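# Replace the shelf's front-right cell with the tray's new one

## Task

Looking at the shelf from its front, exchange the front row's rightmost cell with the fresh cell waiting on the tray. The old cell must end up standing upright on the tray. The new cell must stand upright in the old cell's spot, facing the same direction the old one faced. The old cell's air hose must be pushed fully home onto either of the new cell's two tubes, and the new cell's plug must be fully inserted. Both lids must stay on, the remaining cells must not be disturbed, neither cell may be tilted far or dropped, and no wire may be pulled out of its plug or socket.

## Robot and tools

Robot: two Doosan M1013 arms, left_arm and right_arm, each carrying a Robotiq 2F-85 two-finger gripper. Base positions in the scene frame: left_arm (-0.086, +0.651, 0) m, right_arm (+0.065, -0.647, 0) m, both turned only slightly about z.

Frames: the scene frame has its origin at table-top height halfway between the nominal bases, +z up, +x out over the table, and left_arm on the +y side. These axis names do not match left and right in the images. Each arm reports its gripper position, orientation (quat wxyz) and velocities in its own base frame. Fixed cameras and the table use the scene frame. Gripper axes: the fingers point along +z and close along y, and a camera block sticks out about 10 cm toward +x. end_effector_position is the point between the closed pads; the fingertips reach about 19 mm past it when closed and 6 mm when fully open. All motion offsets are expressed along the current Hand target's own axes.

execute_actions(actions, cameras): actions is a list of actions, each lasting 0.5 s. An action is a table of up to 15 rows, one per 1/30 s step; if it has fewer, its last row repeats. Every row is a single list of 18 numbers covering both arms, each in [-1, 1]: left dx, dy, dz, rx, ry, rz, gripper position, force_limit, speed, then the same nine for the right arm. Send all 18 even when one arm is idle. The six pose numbers are an offset, not a pose: each row counts from that arm's Hand target as it was when the action began, so the same offset sent again moves further. Scale: 1.0 equals 0.6 m or 180 degrees. rx, ry, rz form one rotation vector. Six zeros re-command the existing Hand target. Images come back only for an empty actions list or when cameras names them.

move(target, speed, blend, stop_force, zero, blocking, cameras): drives each gripper in a straight line to a goal. target is one 18-number row in the same layout and scale, or a list of up to 15 such rows. Each row is an offset from the Hand targets at the move's start, never from the previous row. speed is the top path speed in m/s, 0.002 to 2 (default 0.25); rotation is capped at twice that in rad/s. It may be one value or one per target. blend, in m, rounds corners of a list; 0 stops at each point. stop_force, 10 to 80 N for both arms, ends an arm's path when its estimated push against the motion exceeds that much. Use it only slowly, not while turning the gripper, and leave it out when backing off a contact. zero (default true) re-zeroes the force estimate before moving. blocking=false returns after about 0.5 s while the move continues; it cannot be combined with stop_force. Paths last 0.5 to 10 s and do not avoid obstacles or the other arm. The result adds a move: line such as done, off_target, moving, held or fault, plus limits=paced (pose clipped) or limits=held (steps withheld).

wait(seconds 0 to 10) lets time pass with commands held. stop brakes a running move; fingers keep going. zoom_image(camera, region) enlarges [x0, y0, x1, y1] pixels (each side at most 504) of cam_high, cam_low, cam_shelf or cam_tray from the latest images. clear_fault(arm) releases a reported torque or force fault on left_arm or right_arm. read_manual gives licence texts only. finished_scene ends the scene permanently; the goal must then hold without the robot.

Gripper numbers: position +1 is fully open (85 mm), about -0.8 puts the pads together, -1 closes until blocked. force_limit and speed, both starting at +1, set grip strength; speed is about 20, 85 and 150 mm/s at -1, 0 and +1. A slow close at force_limit -1 gives roughly 30 N per pad; fast closes from well open give much more (up to about 245 N). To grip, send -1, keep sending it, and look for object_status 2. Codes: 0 moving, 1 blocked while opening, 2 blocked while closing, 3 reached the request or pads met. New force_limit or speed only apply after a position change of at least 0.01. To keep a gripper unchanged, repeat its last three numbers; 0 is a real command. position_measured is in counts: 3 open, about 78 at 60 mm, 130 at 40 mm, 180 at 20 mm, 230 pads touching.

Results: Hand target is the last commanded pose after clipping; next offsets start there. Each step the controller limits commands to 70 mm and 16 degrees from the measured pose, so a gripper may rest short of its target; resend the gap. Joint torques, External joint torques and Flange force (gripper axes, includes held weight, has error) help detect contact. Joint velocities may read within noise. MOTOR HOT warns of overheating; an OVER-TEMPERATURE FAULT brakes that arm for 30 to 60 s or longer.

Cautions: an arm halts with a torque fault at its joint load limits (wrist joints only about 26 to 28 N m) or a force fault at 144 N net external force; call clear_fault, and release a grip first if it pins the arm. Arms are stiff, so aiming even slightly beyond a firm contact can fault. Do not let the arms press or collide; a clearance check helps but is not complete, and gripping the other arm's fingers counts as pressing. Do not route a path near an arm's own base. Avoid drops, releasing moving parts, fast swings with a load, hard gripping of a part still resting on something, and pulling wires. Anything left off the table fails the task. Loose items may occasionally be nudged by outside pushes.

Each tool is called after "Request:" by a JSON object that holds its "op" and its "data", one argument or row to a line.

## Session

Request:
{"op": "execute_actions", "data": {
  "actions": []
}}

Scene clock: 0.00 s.
left_arm: end_effector_position=(+0.3199, -0.6050, +0.2805) position_measured=3 object_status=3 end_effector_quat_wxyz=(-0.177, -0.094, +0.976, +0.081) | right_arm: end_effector_position=(+0.1856, -0.2381, +0.1647) position_measured=3 object_status=3 end_effector_quat_wxyz=(-0.158, -0.494, +0.854, -0.046)
Joint positions: left_arm=[-1.031 0.394 1.501 -0.248 1.554 -1.181] | right_arm=[-0.711 -0.264 2.43 -0.389 1.029 -1.548]
Joint velocities: within noise
Joint torques (N m): no reading
External joint torques (N m): no reading
Flange force (N): no reading
Hand target: left_arm +0.3199, -0.6050, +0.2805; -0.177, -0.094, +0.976, +0.081 | right_arm +0.1856, -0.2381, +0.1647; -0.158, -0.494, +0.854, -0.046
Tool commands: left_gripper/position=+1.0 left_gripper/force_limit=+1.0 left_gripper/speed=+1.0 right_gripper/position=+1.0 right_gripper/force_limit=+1.0 right_gripper/speed=+1.0

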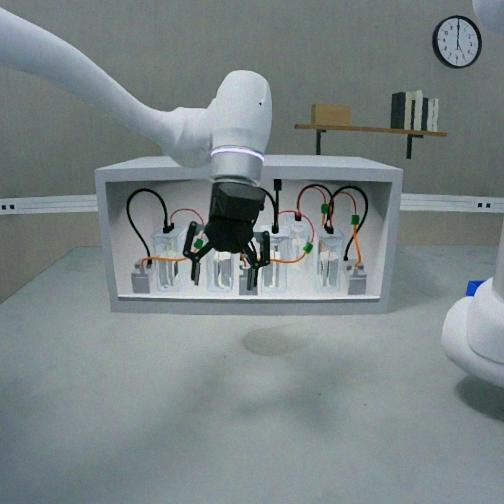

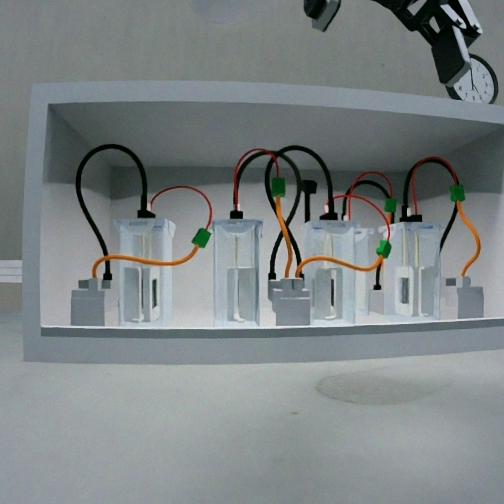

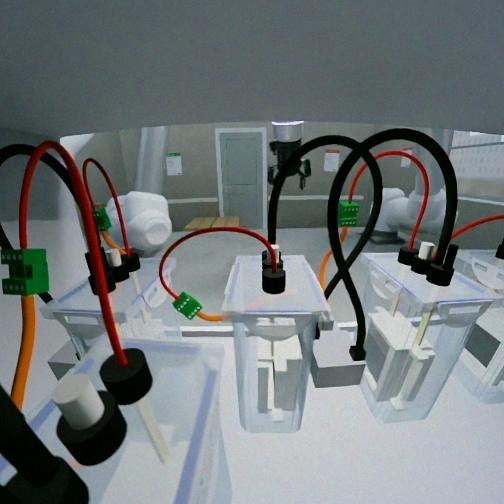

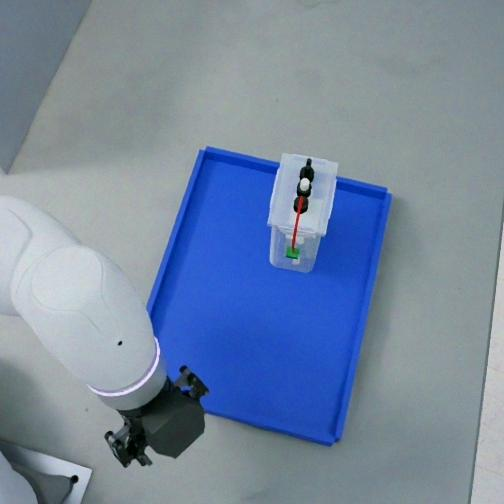

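Request:
{"op": "zoom_image", "data": {
  "camera": "cam_high",
  "region": [230, 160, 410, 320]
}}

Request:
{"op": "zoom_image", "data": {
  "camera": "cam_low",
  "region": [330, 130, 504, 340]
}}

Request:
{"op": "zoom_image", "data": {
  "camera": "cam_shelf",
  "region": [0, 130, 240, 370]
}}

Request:
{"op": "zoom_image", "data": {
  "camera": "cam_tray",
  "region": [220, 130, 380, 290]
}}

Request:
{"op": "zoom_image", "data": {
  "camera": "cam_low",
  "region": [50, 120, 350, 340]
}}

Request:
{"op": "zoom_image", "data": {
  "camera": "cam_shelf",
  "region": [0, 300, 240, 504]
}}

Scaled by 2.800 from the camera's 504x504 image, which has a finer 720x720 frame.

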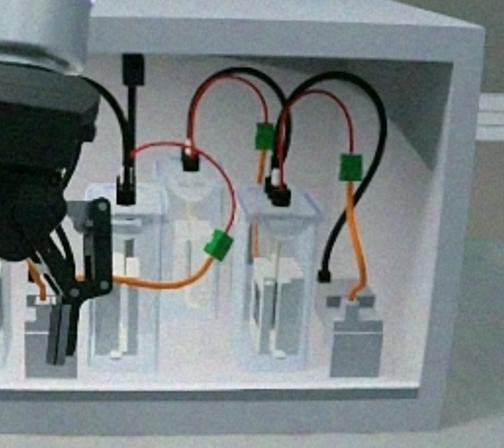

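Scaled by 2.400 from the camera's 504x504 image, which has a finer 720x720 frame.

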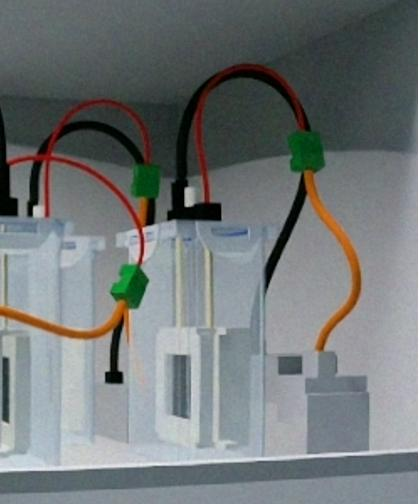

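Scaled by 2.100 from the camera's 504x504 image, which has a finer 720x720 frame.

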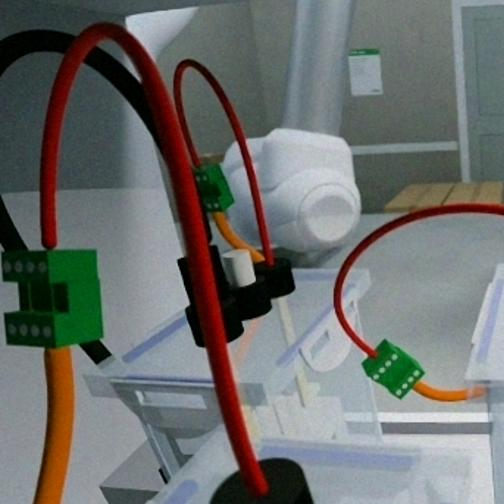

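Scaled by 3.150 from the camera's 504x504 image, which has a finer 720x720 frame.

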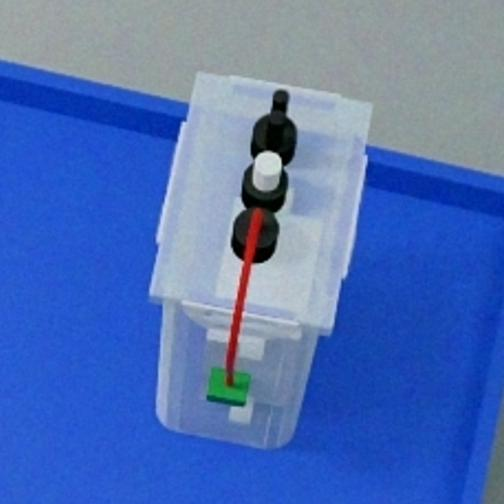

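Scaled by 1.680 from the camera's 504x504 image, which has a finer 720x720 frame.

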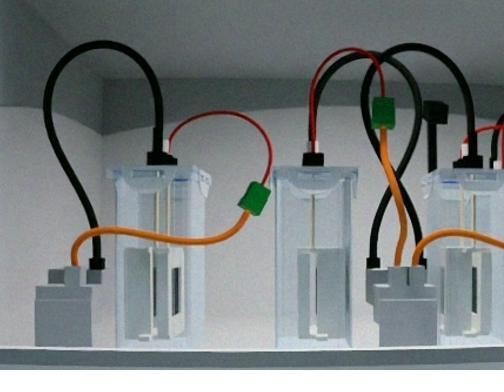

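Scaled by 2.100 from the camera's 504x504 image, which has a finer 720x720 frame.

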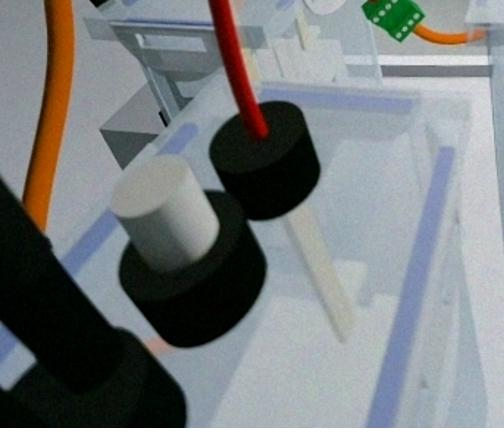

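Request:
{"op": "zoom_image", "data": {
  "camera": "cam_tray",
  "region": [260, 145, 345, 230]
}}

Request:
{"op": "zoom_image", "data": {
  "camera": "cam_shelf",
  "region": [60, 200, 160, 300]
}}

Request:
{"op": "zoom_image", "data": {
  "camera": "cam_shelf",
  "region": [320, 120, 504, 304]
}}

Request:
{"op": "zoom_image", "data": {
  "camera": "cam_high",
  "region": [300, 170, 400, 300]
}}

Request:
{"op": "zoom_image", "data": {
  "camera": "cam_low",
  "region": [370, 140, 500, 250]
}}

Scaled by 5.929 from the camera's 504x504 image, which has a finer 720x720 frame.

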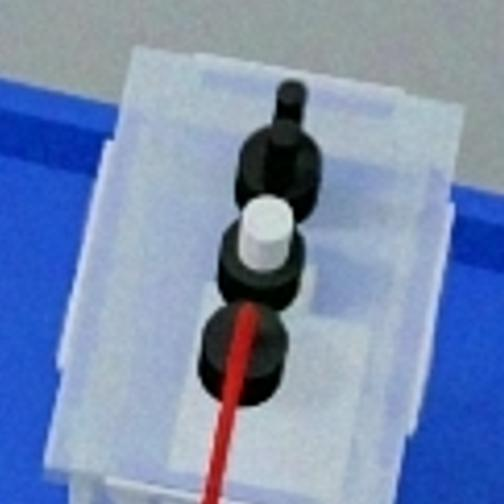

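Scaled by 5.040 from the camera's 504x504 image, which has a finer 720x720 frame.

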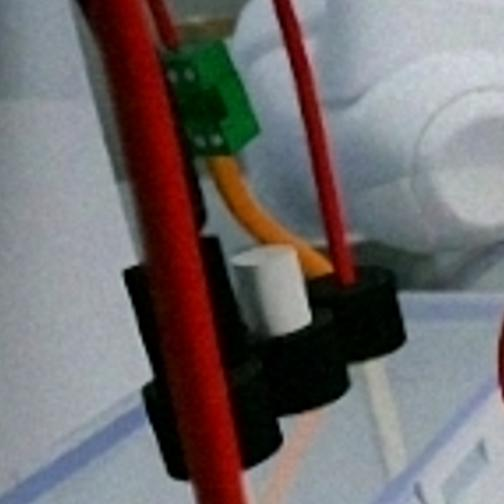

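Scaled by 2.739 from the camera's 504x504 image, which has a finer 720x720 frame.

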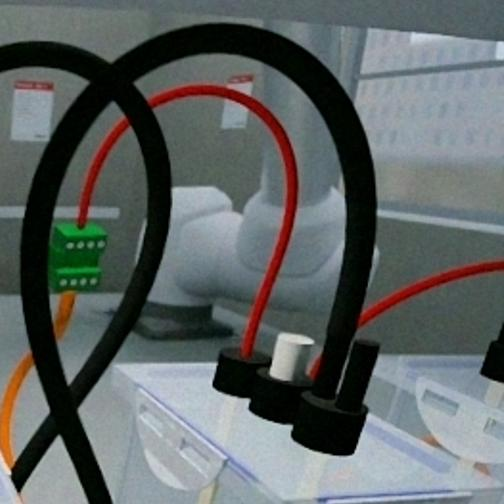

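Scaled by 3.877 from the camera's 504x504 image, which has a finer 720x720 frame.

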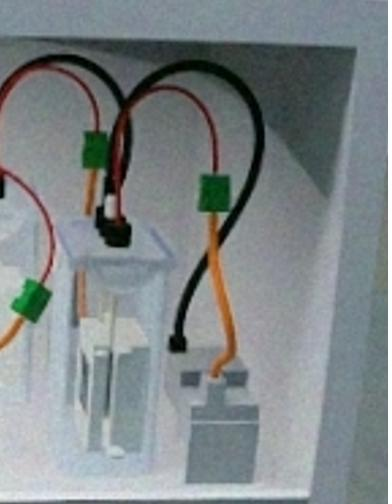

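Scaled by 3.877 from the camera's 504x504 image, which has a finer 720x720 frame.

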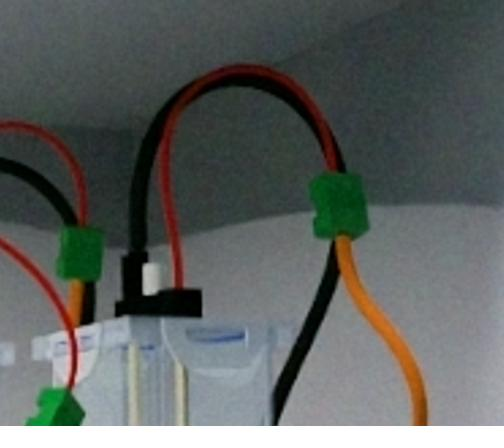

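Request:
{"op": "zoom_image", "data": {
  "camera": "cam_tray",
  "region": [255, 200, 345, 290]
}}

Request:
{"op": "zoom_image", "data": {
  "camera": "cam_low",
  "region": [375, 210, 465, 330]
}}

Request:
{"op": "zoom_image", "data": {
  "camera": "cam_low",
  "region": [90, 200, 190, 340]
}}

Request:
{"op": "zoom_image", "data": {
  "camera": "cam_shelf",
  "region": [210, 240, 350, 440]
}}

Request:
{"op": "zoom_image", "data": {
  "camera": "cam_tray",
  "region": [0, 120, 504, 504]
}}

Scaled by 5.600 from the camera's 504x504 image, which has a finer 720x720 frame.

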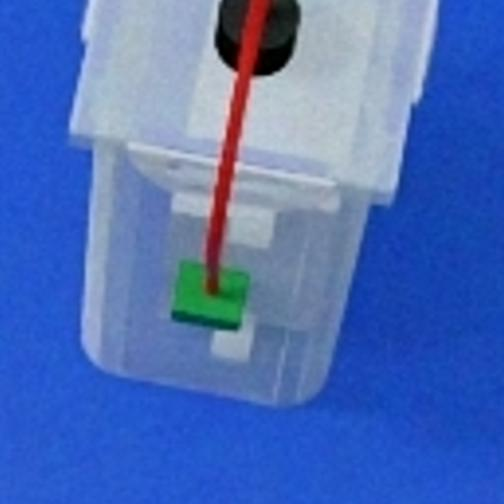

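Scaled by 4.200 from the camera's 504x504 image, which has a finer 720x720 frame.

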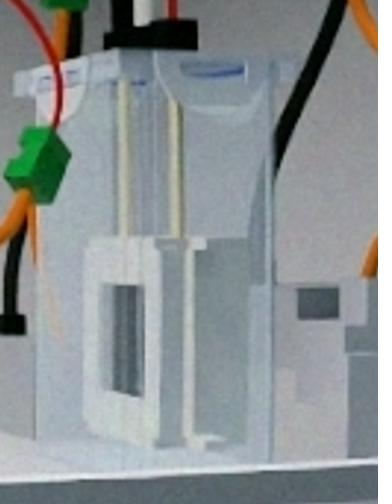

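Scaled by 3.600 from the camera's 504x504 image, which has a finer 720x720 frame.

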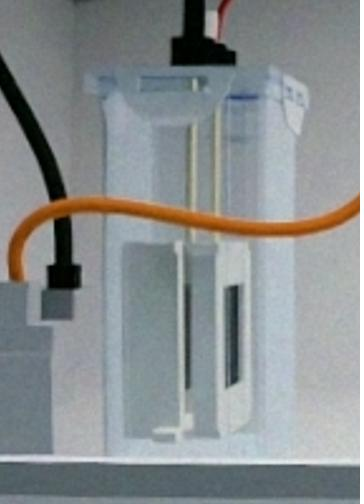

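Scaled by 2.520 from the camera's 504x504 image, which has a finer 720x720 frame.

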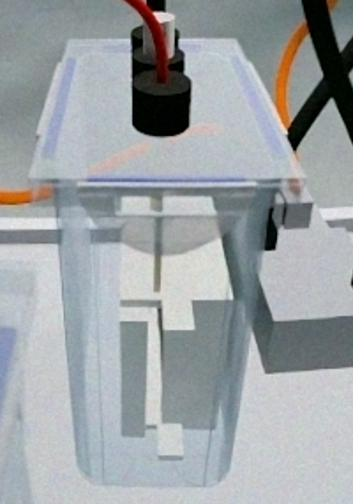

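Scaled by 1.000.

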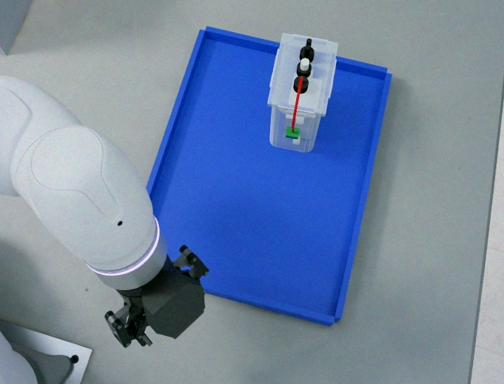

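Request:
{"op": "zoom_image", "data": {
  "camera": "cam_high",
  "region": [305, 215, 375, 300]
}}

Request:
{"op": "zoom_image", "data": {
  "camera": "cam_shelf",
  "region": [30, 230, 130, 390]
}}

Scaled by 5.929 from the camera's 504x504 image, which has a finer 720x720 frame.

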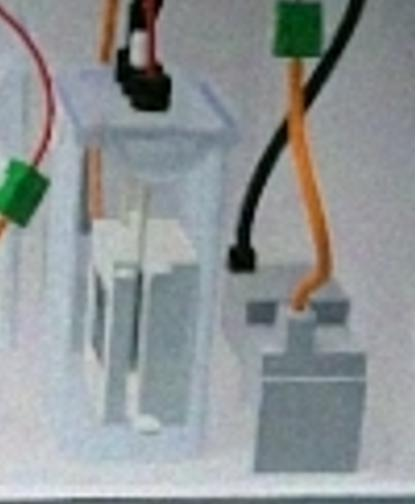

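Scaled by 3.150 from the camera's 504x504 image, which has a finer 720x720 frame.

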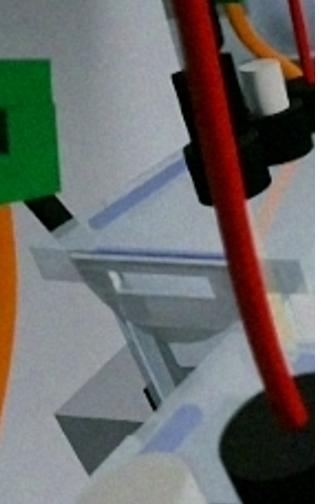

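Request:
{"op": "zoom_image", "data": {
  "camera": "cam_low",
  "region": [440, 175, 480, 215]
}}

Request:
{"op": "zoom_image", "data": {
  "camera": "cam_high",
  "region": [335, 200, 375, 240]
}}

Request:
{"op": "zoom_image", "data": {
  "camera": "cam_shelf",
  "region": [80, 190, 140, 250]
}}

Request:
{"op": "zoom_image", "data": {
  "camera": "cam_tray",
  "region": [275, 235, 315, 275]
}}

Request:
{"op": "zoom_image", "data": {
  "camera": "cam_shelf",
  "region": [0, 230, 70, 300]
}}

Scaled by 12.600 from the camera's 504x504 image, which has a finer 720x720 frame.

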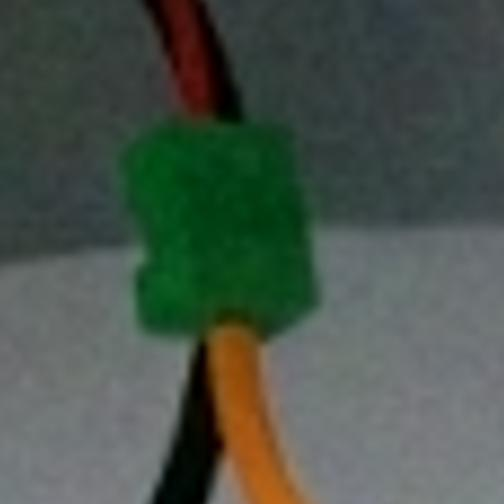

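Scaled by 12.600 from the camera's 504x504 image, which has a finer 720x720 frame.

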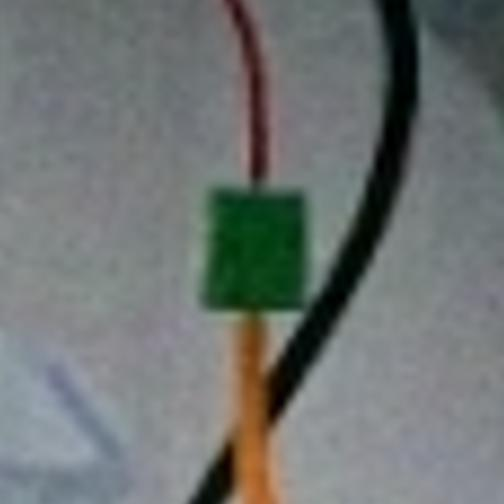

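Scaled by 8.400 from the camera's 504x504 image, which has a finer 720x720 frame.

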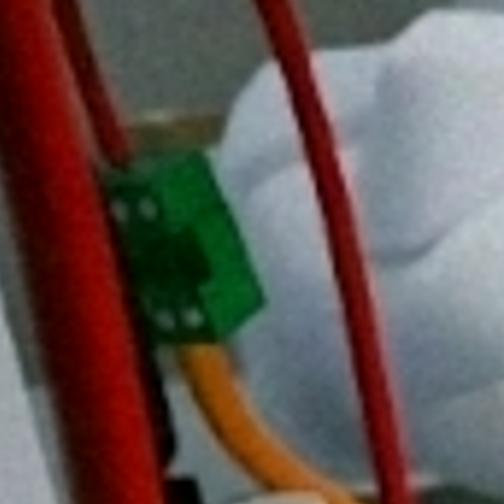

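Scaled by 12.600 from the camera's 504x504 image, which has a finer 720x720 frame.

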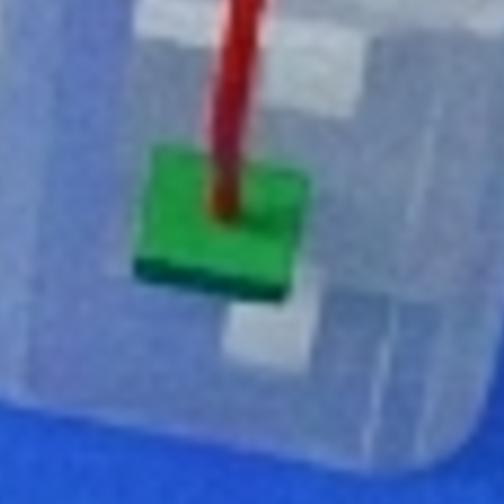

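Scaled by 7.200 from the camera's 504x504 image, which has a finer 720x720 frame.

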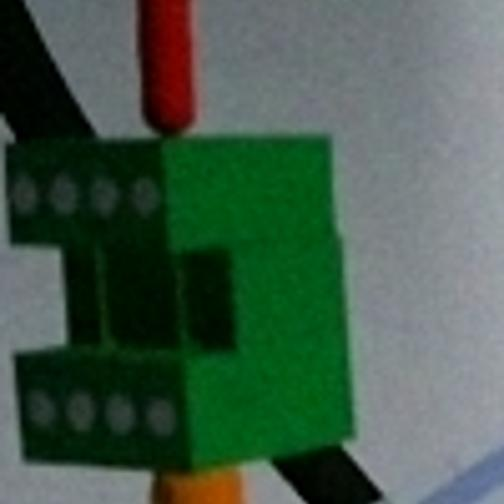

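Request:
{"op": "move", "data": {
  "target": [0,0,0,0,0,0,1,1,1,-0.846,0.141,-0.562,0.118,-0.356,0.330,1,1,1],
  "speed": 0.35,
  "cameras": ["all"]
}}

Scene clock: 414.43 s.
left_arm: end_effector_position=(+0.3199, -0.6050, +0.2805) position_measured=3 object_status=3 end_effector_quat_wxyz=(-0.177, -0.094, +0.976, +0.081) | right_arm: end_effector_position=(+0.4238, +0.3045, +0.3300) position_measured=3 object_status=3 end_effector_quat_wxyz=(+0.422, +0.000, +0.907, +0.000)
Joint positions: left_arm=[-1.031 0.394 1.501 -0.248 1.554 -1.181] | right_arm=[0.888 -0.228 2.244 -1.008 0.777 1.516]
Joint torques (N m): left_arm=[0.17 -77.99 -40.14 2.93 0.94 -0.14] | right_arm=[0.99 -16.07 -38.37 0.48 -0.17 0.04]
External joint torques (N m): left_arm=[0.08 -2.24 0.53 0.4 -0.08 0.16] | right_arm=[-0.96 1.38 0.09 0.17 0.05 -0.05]
Flange force (N): left_arm=[1.3 4.4 1.0] | right_arm=[-1.5 0.3 3.1]
Hand target: left_arm +0.3199, -0.6050, +0.2805; -0.177, -0.094, +0.976, +0.081 | right_arm +0.4238, +0.3045, +0.3300; +0.422, +0.000, +0.907, +0.000
Off the commanded pose: left_arm 0.000 m, 0 deg | right_arm 0.000 m, 0 deg.
move: done

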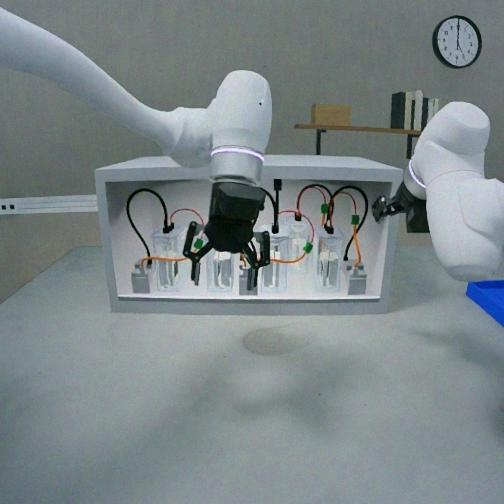

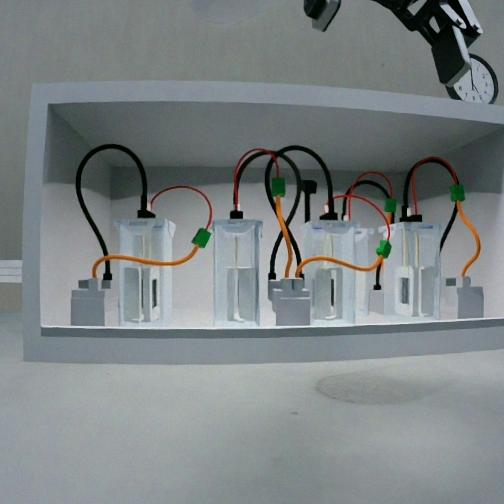

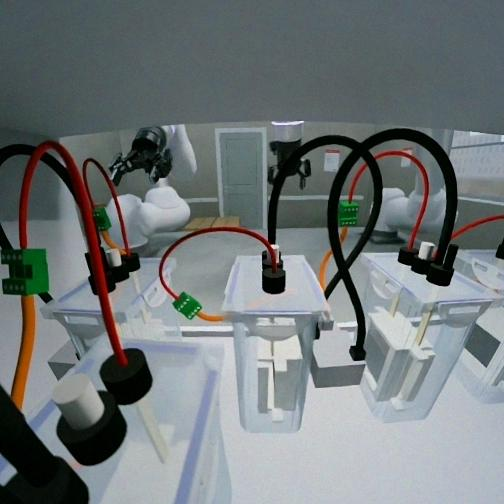

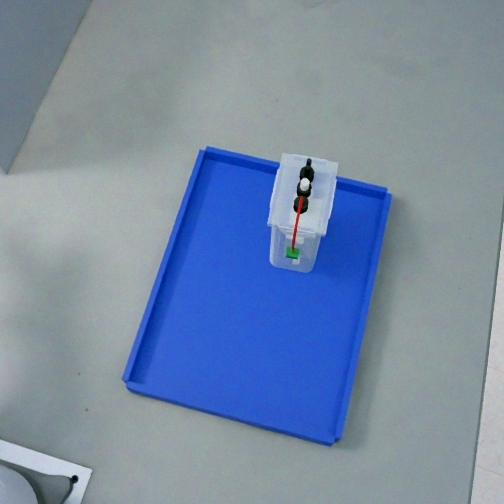

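Request:
{"op": "zoom_image", "data": {
  "camera": "cam_high",
  "region": [320, 160, 440, 280]
}}

Request:
{"op": "zoom_image", "data": {
  "camera": "cam_shelf",
  "region": [70, 110, 220, 260]
}}

Scaled by 4.200 from the camera's 504x504 image, which has a finer 720x720 frame.

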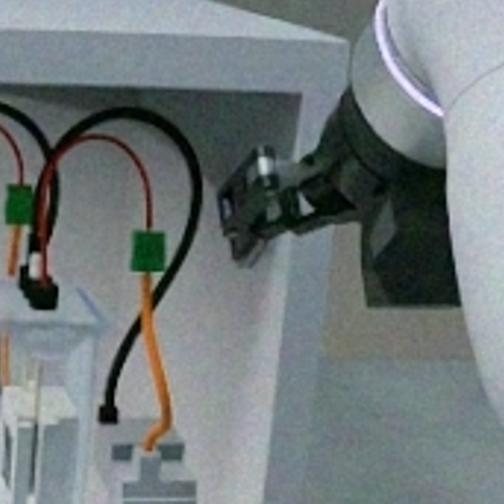

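Scaled by 3.360 from the camera's 504x504 image, which has a finer 720x720 frame.

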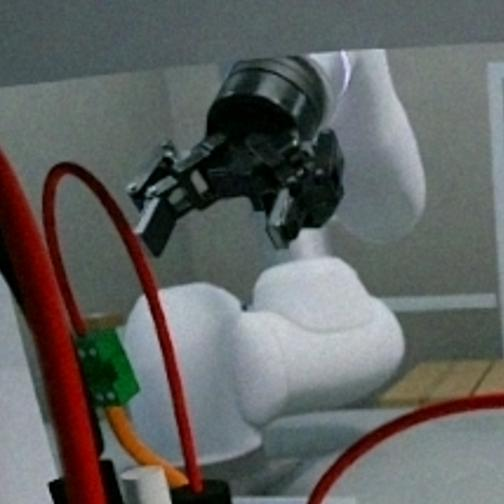

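Request:
{"op": "move", "data": {
  "target": [-0.51,-0.378,-0.206,0.424,0.362,-0.232,0.0,-0.5,-0.5,-0.0598,0.0793,0.162,-0.0122,-0.2222,-0.0045,0.15,-0.6,-0.5],
  "speed": 0.35,
  "cameras": ["all"]
}}

Request:
{"op": "zoom_image", "data": {
  "camera": "cam_high",
  "region": [300, 170, 420, 290]
}}

Request:
{"op": "zoom_image", "data": {
  "camera": "cam_low",
  "region": [404, 150, 504, 250]
}}

Request:
{"op": "zoom_image", "data": {
  "camera": "cam_shelf",
  "region": [60, 130, 180, 250]
}}

Scene clock: 542.50 s.
left_arm: end_effector_position=(+0.6812, -0.7750, +0.2502) position_measured=129 object_status=3 end_effector_quat_wxyz=(+0.499, +0.500, -0.500, +0.500) | right_arm: end_effector_position=(+0.5212, +0.3521, +0.2947) position_measured=110 object_status=3 end_effector_quat_wxyz=(+0.706, -0.014, +0.708, +0.014)
Joint positions: left_arm=[-0.662 0.728 1.554 -2.043 1.085 -0.74] | right_arm=[0.887 0.171 2.392 -2.207 1.198 2.686]
Joint torques (N m): left_arm=[0.19 -99.94 -32.28 -3.69 2.13 -0.14] | right_arm=[1.61 -40.94 -22.76 -2.45 2.4 -0.03]
External joint torques (N m): left_arm=[0.02 -2.31 0.43 0.51 -0.06 0.14] | right_arm=[-1.6 0.61 0.46 -0.1 0.1 0.03]
Flange force (N): left_arm=[2.5 2.8 -2.5] | right_arm=[1.8 -2.7 3.0]
Hand target: left_arm +0.6811, -0.7750, +0.2501; +0.500, +0.500, -0.500, +0.500 | right_arm +0.5212, +0.3521, +0.2947; +0.706, -0.014, +0.708, +0.014
Off the commanded pose: left_arm 0.000 m, 0 deg | right_arm 0.000 m, 0 deg.
move: done

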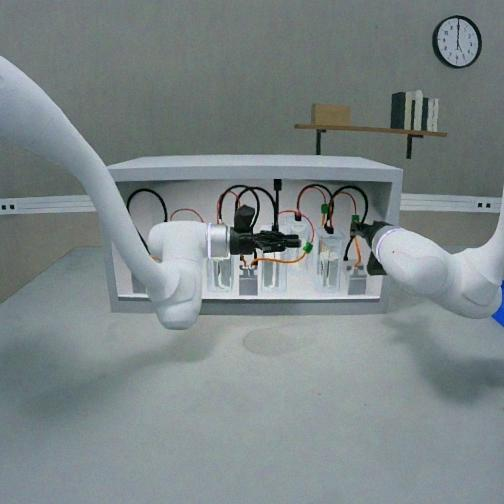

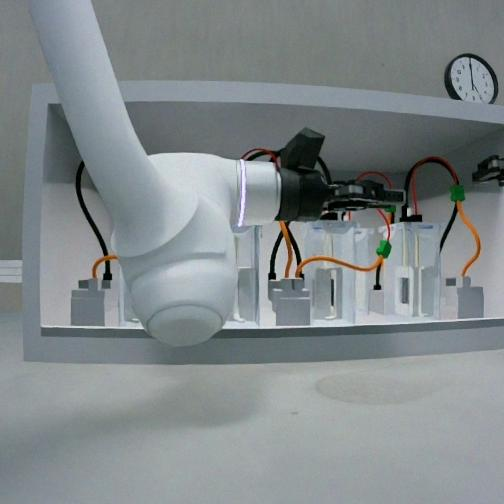

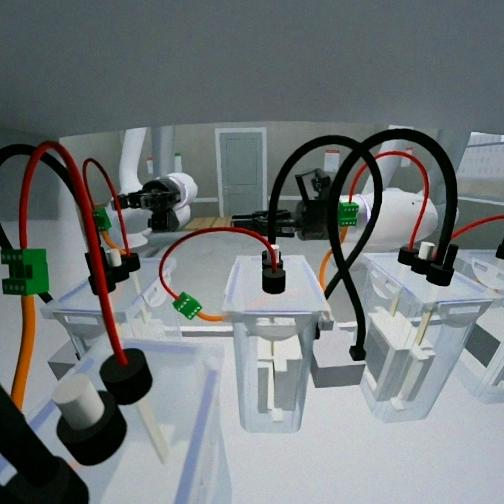

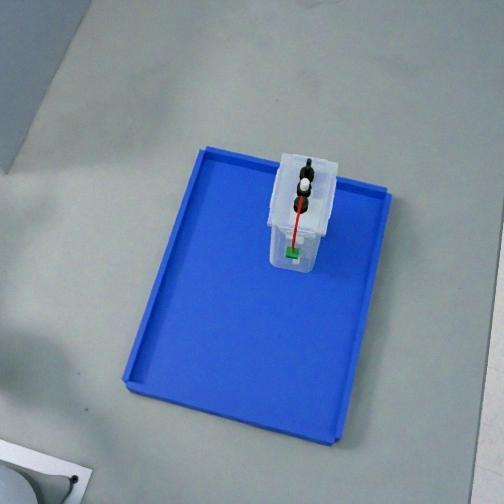

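Scaled by 4.200 from the camera's 504x504 image, which has a finer 720x720 frame.

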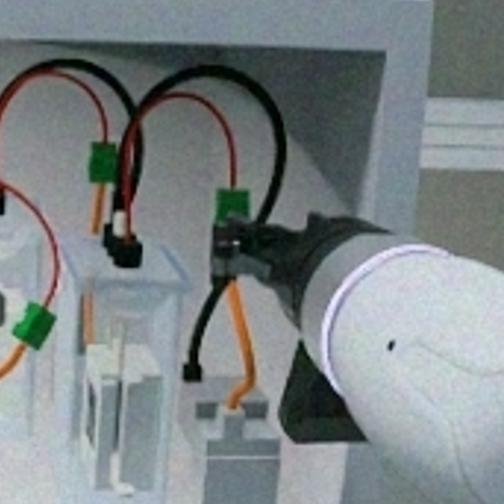

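Scaled by 5.040 from the camera's 504x504 image, which has a finer 720x720 frame.

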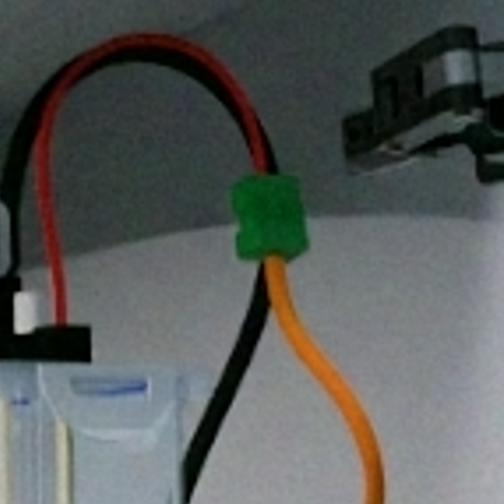

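Scaled by 4.200 from the camera's 504x504 image, which has a finer 720x720 frame.

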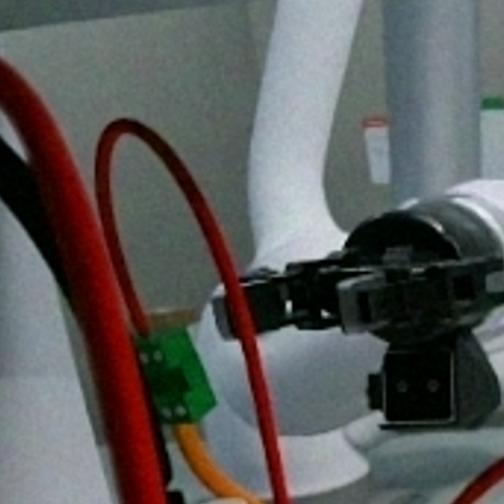

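Request:
{"op": "zoom_image", "data": {
  "camera": "cam_high",
  "region": [340, 205, 390, 255]
}}

Request:
{"op": "zoom_image", "data": {
  "camera": "cam_low",
  "region": [440, 160, 504, 224]
}}

Scaled by 10.080 from the camera's 504x504 image, which has a finer 720x720 frame.

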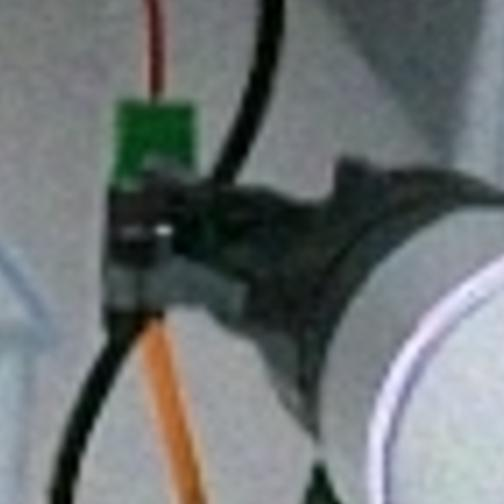

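Scaled by 7.875 from the camera's 504x504 image, which has a finer 720x720 frame.

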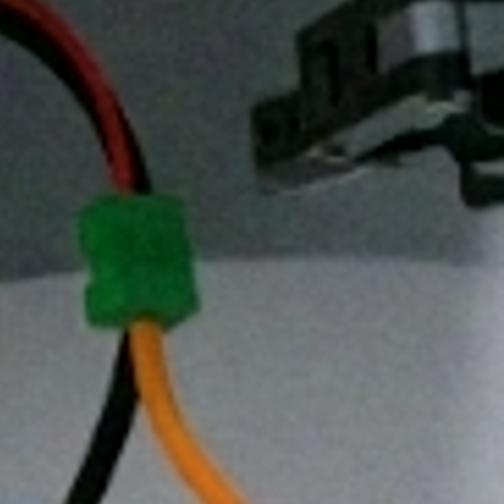

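Request:
{"op": "move", "data": {
  "target": [0,0,0,0,0,0,0.0,-0.5,-0.5,-0.008,0,0.108,0,0,0,0.15,-0.6,-0.5],
  "speed": 0.15,
  "cameras": ["cam_high","cam_low","cam_shelf"]
}}

Request:
{"op": "zoom_image", "data": {
  "camera": "cam_high",
  "region": [330, 190, 390, 250]
}}

Request:
{"op": "zoom_image", "data": {
  "camera": "cam_low",
  "region": [434, 154, 504, 224]
}}

Request:
{"op": "zoom_image", "data": {
  "camera": "cam_shelf",
  "region": [60, 160, 140, 240]
}}

Scene clock: 601.30 s.
left_arm: end_effector_position=(+0.6811, -0.7750, +0.2501) position_measured=129 object_status=3 end_effector_quat_wxyz=(+0.500, +0.500, -0.500, +0.500) | right_arm: end_effector_position=(+0.5859, +0.3547, +0.2994) position_measured=110 object_status=3 end_effector_quat_wxyz=(+0.706, -0.014, +0.708, +0.014)
Joint positions: left_arm=[-0.662 0.728 1.554 -2.043 1.085 -0.74] | right_arm=[0.78 0.216 2.316 -2.301 1.132 2.7]
Joint torques (N m): left_arm=[0.21 -100.58 -32.28 -3.54 2.07 -0.14] | right_arm=[1.44 -47.88 -24.31 -2.66 2.46 0.03]
External joint torques (N m): left_arm=[-0.53 -1.7 0.35 0.34 0.01 0.14] | right_arm=[-1.47 1.86 0.48 -0.08 0.04 -0.03]
Flange force (N): left_arm=[1.7 2.6 -1.4] | right_arm=[3.7 -1.4 3.3]
Hand target: left_arm +0.6811, -0.7750, +0.2501; +0.500, +0.500, -0.500, +0.500 | right_arm +0.5860, +0.3547, +0.2994; +0.706, -0.014, +0.708, +0.014
Off the commanded pose: left_arm 0.000 m, 0 deg | right_arm 0.000 m, 0 deg.
move: done
Images, in order (width x height): cam_high 504x504, cam_low 504x504, cam_shelf 504x504.

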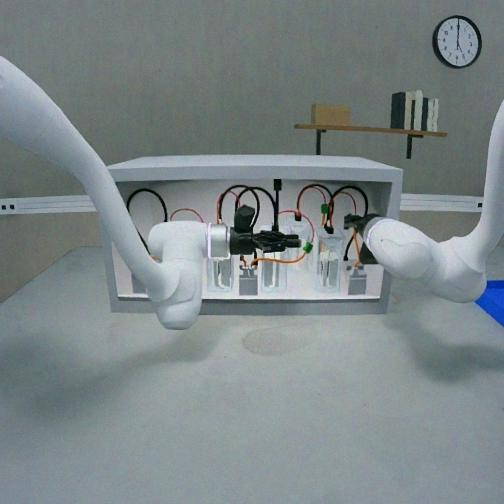

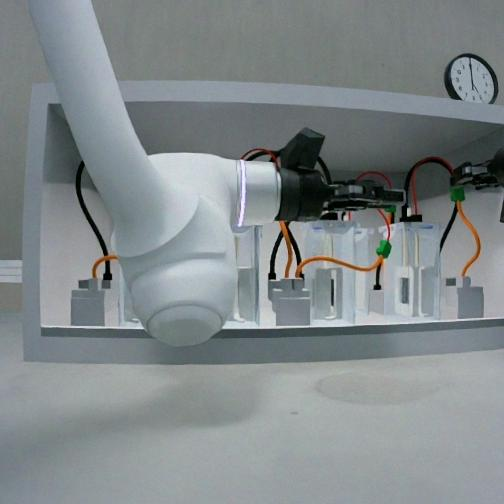

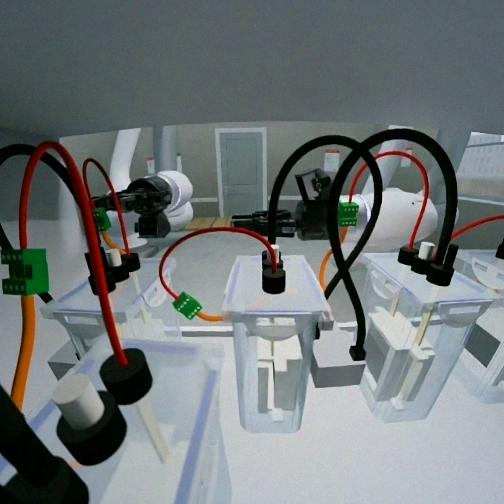

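Scaled by 8.400 from the camera's 504x504 image, which has a finer 720x720 frame.

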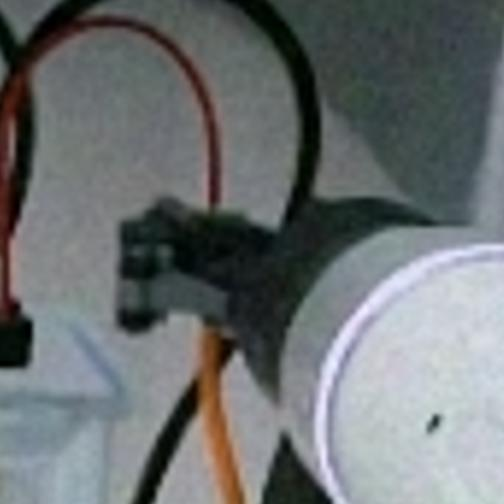

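Scaled by 7.200 from the camera's 504x504 image, which has a finer 720x720 frame.

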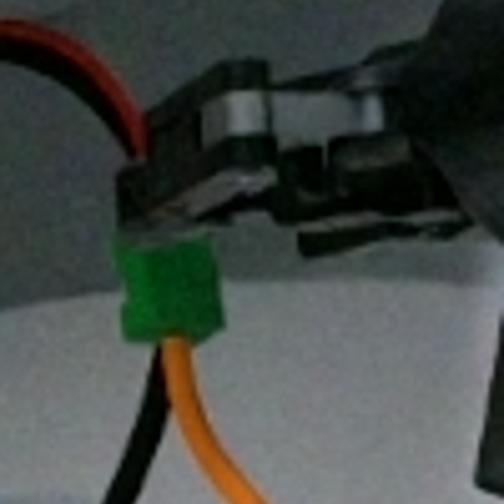

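Scaled by 6.300 from the camera's 504x504 image, which has a finer 720x720 frame.

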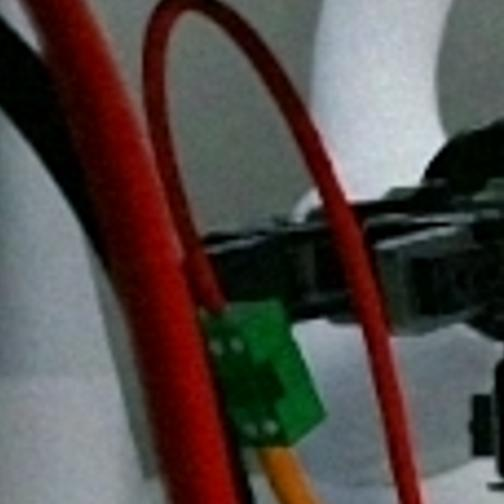

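Request:
{"op": "move", "data": {
  "target": [0,0,0,0,0,0,0.0,-0.5,-0.5,0.0075,0,0.058,0,0,0,0.15,-0.6,-0.5],
  "speed": 0.1,
  "cameras": ["cam_high","cam_low","cam_shelf"]
}}

Request:
{"op": "zoom_image", "data": {
  "camera": "cam_low",
  "region": [434, 154, 504, 224]
}}

Request:
{"op": "zoom_image", "data": {
  "camera": "cam_shelf",
  "region": [60, 160, 140, 240]
}}

Scene clock: 628.33 s.
left_arm: end_effector_position=(+0.6811, -0.7750, +0.2501) position_measured=129 object_status=3 end_effector_quat_wxyz=(+0.500, +0.500, -0.500, +0.500) | right_arm: end_effector_position=(+0.6207, +0.3561, +0.2948) position_measured=110 object_status=3 end_effector_quat_wxyz=(+0.706, -0.014, +0.708, +0.014)
Joint positions: left_arm=[-0.662 0.728 1.554 -2.043 1.085 -0.74] | right_arm=[0.731 0.254 2.274 -2.35 1.109 2.719]
Joint torques (N m): left_arm=[0.3 -100.47 -32.18 -3.51 2.1 -0.07] | right_arm=[1.04 -52.03 -24.78 -2.74 2.53 0.01]
External joint torques (N m): left_arm=[0.01 -1.44 0.46 0.34 -0.04 0.07] | right_arm=[-0.98 1.49 0.65 -0.02 0.01 -0.01]
Flange force (N): left_arm=[1.5 2.0 -1.8] | right_arm=[2.9 -1.2 1.8]
Hand target: left_arm +0.6811, -0.7750, +0.2501; +0.500, +0.500, -0.500, +0.500 | right_arm +0.6207, +0.3561, +0.2948; +0.706, -0.014, +0.708, +0.014
Off the commanded pose: left_arm 0.000 m, 0 deg | right_arm 0.000 m, 0 deg.
move: done
Images, in order (width x height): cam_high 504x504, cam_low 504x504, cam_shelf 504x504.

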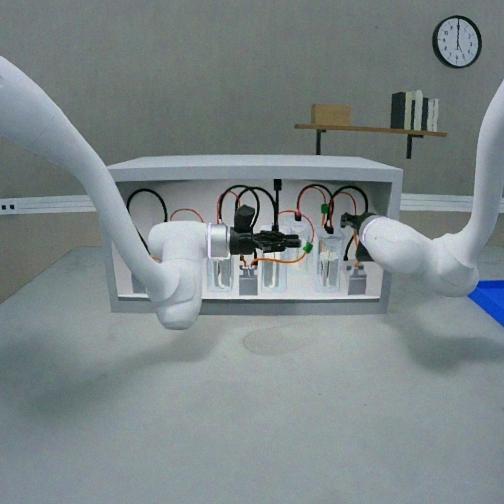

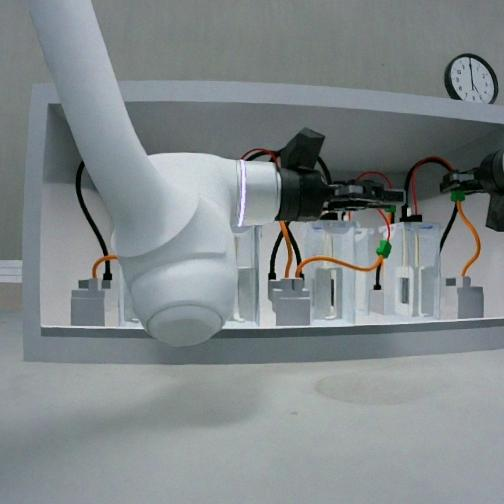

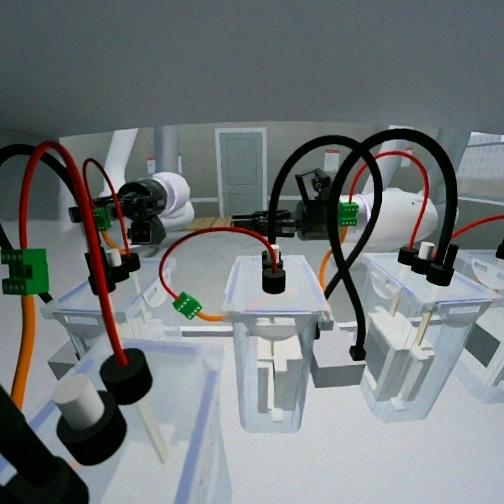

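Scaled by 7.200 from the camera's 504x504 image, which has a finer 720x720 frame.

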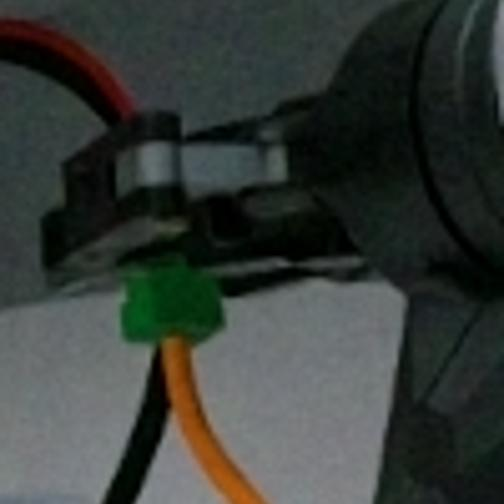

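Scaled by 6.300 from the camera's 504x504 image, which has a finer 720x720 frame.

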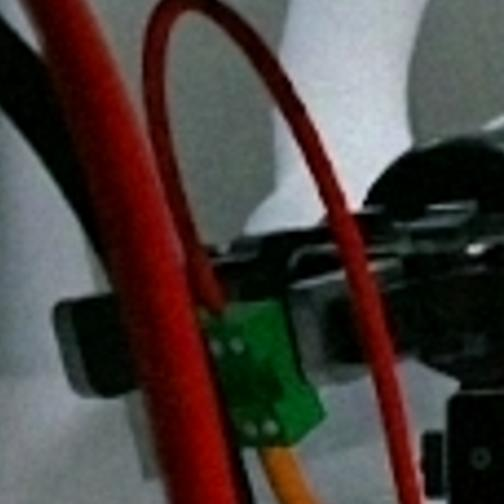

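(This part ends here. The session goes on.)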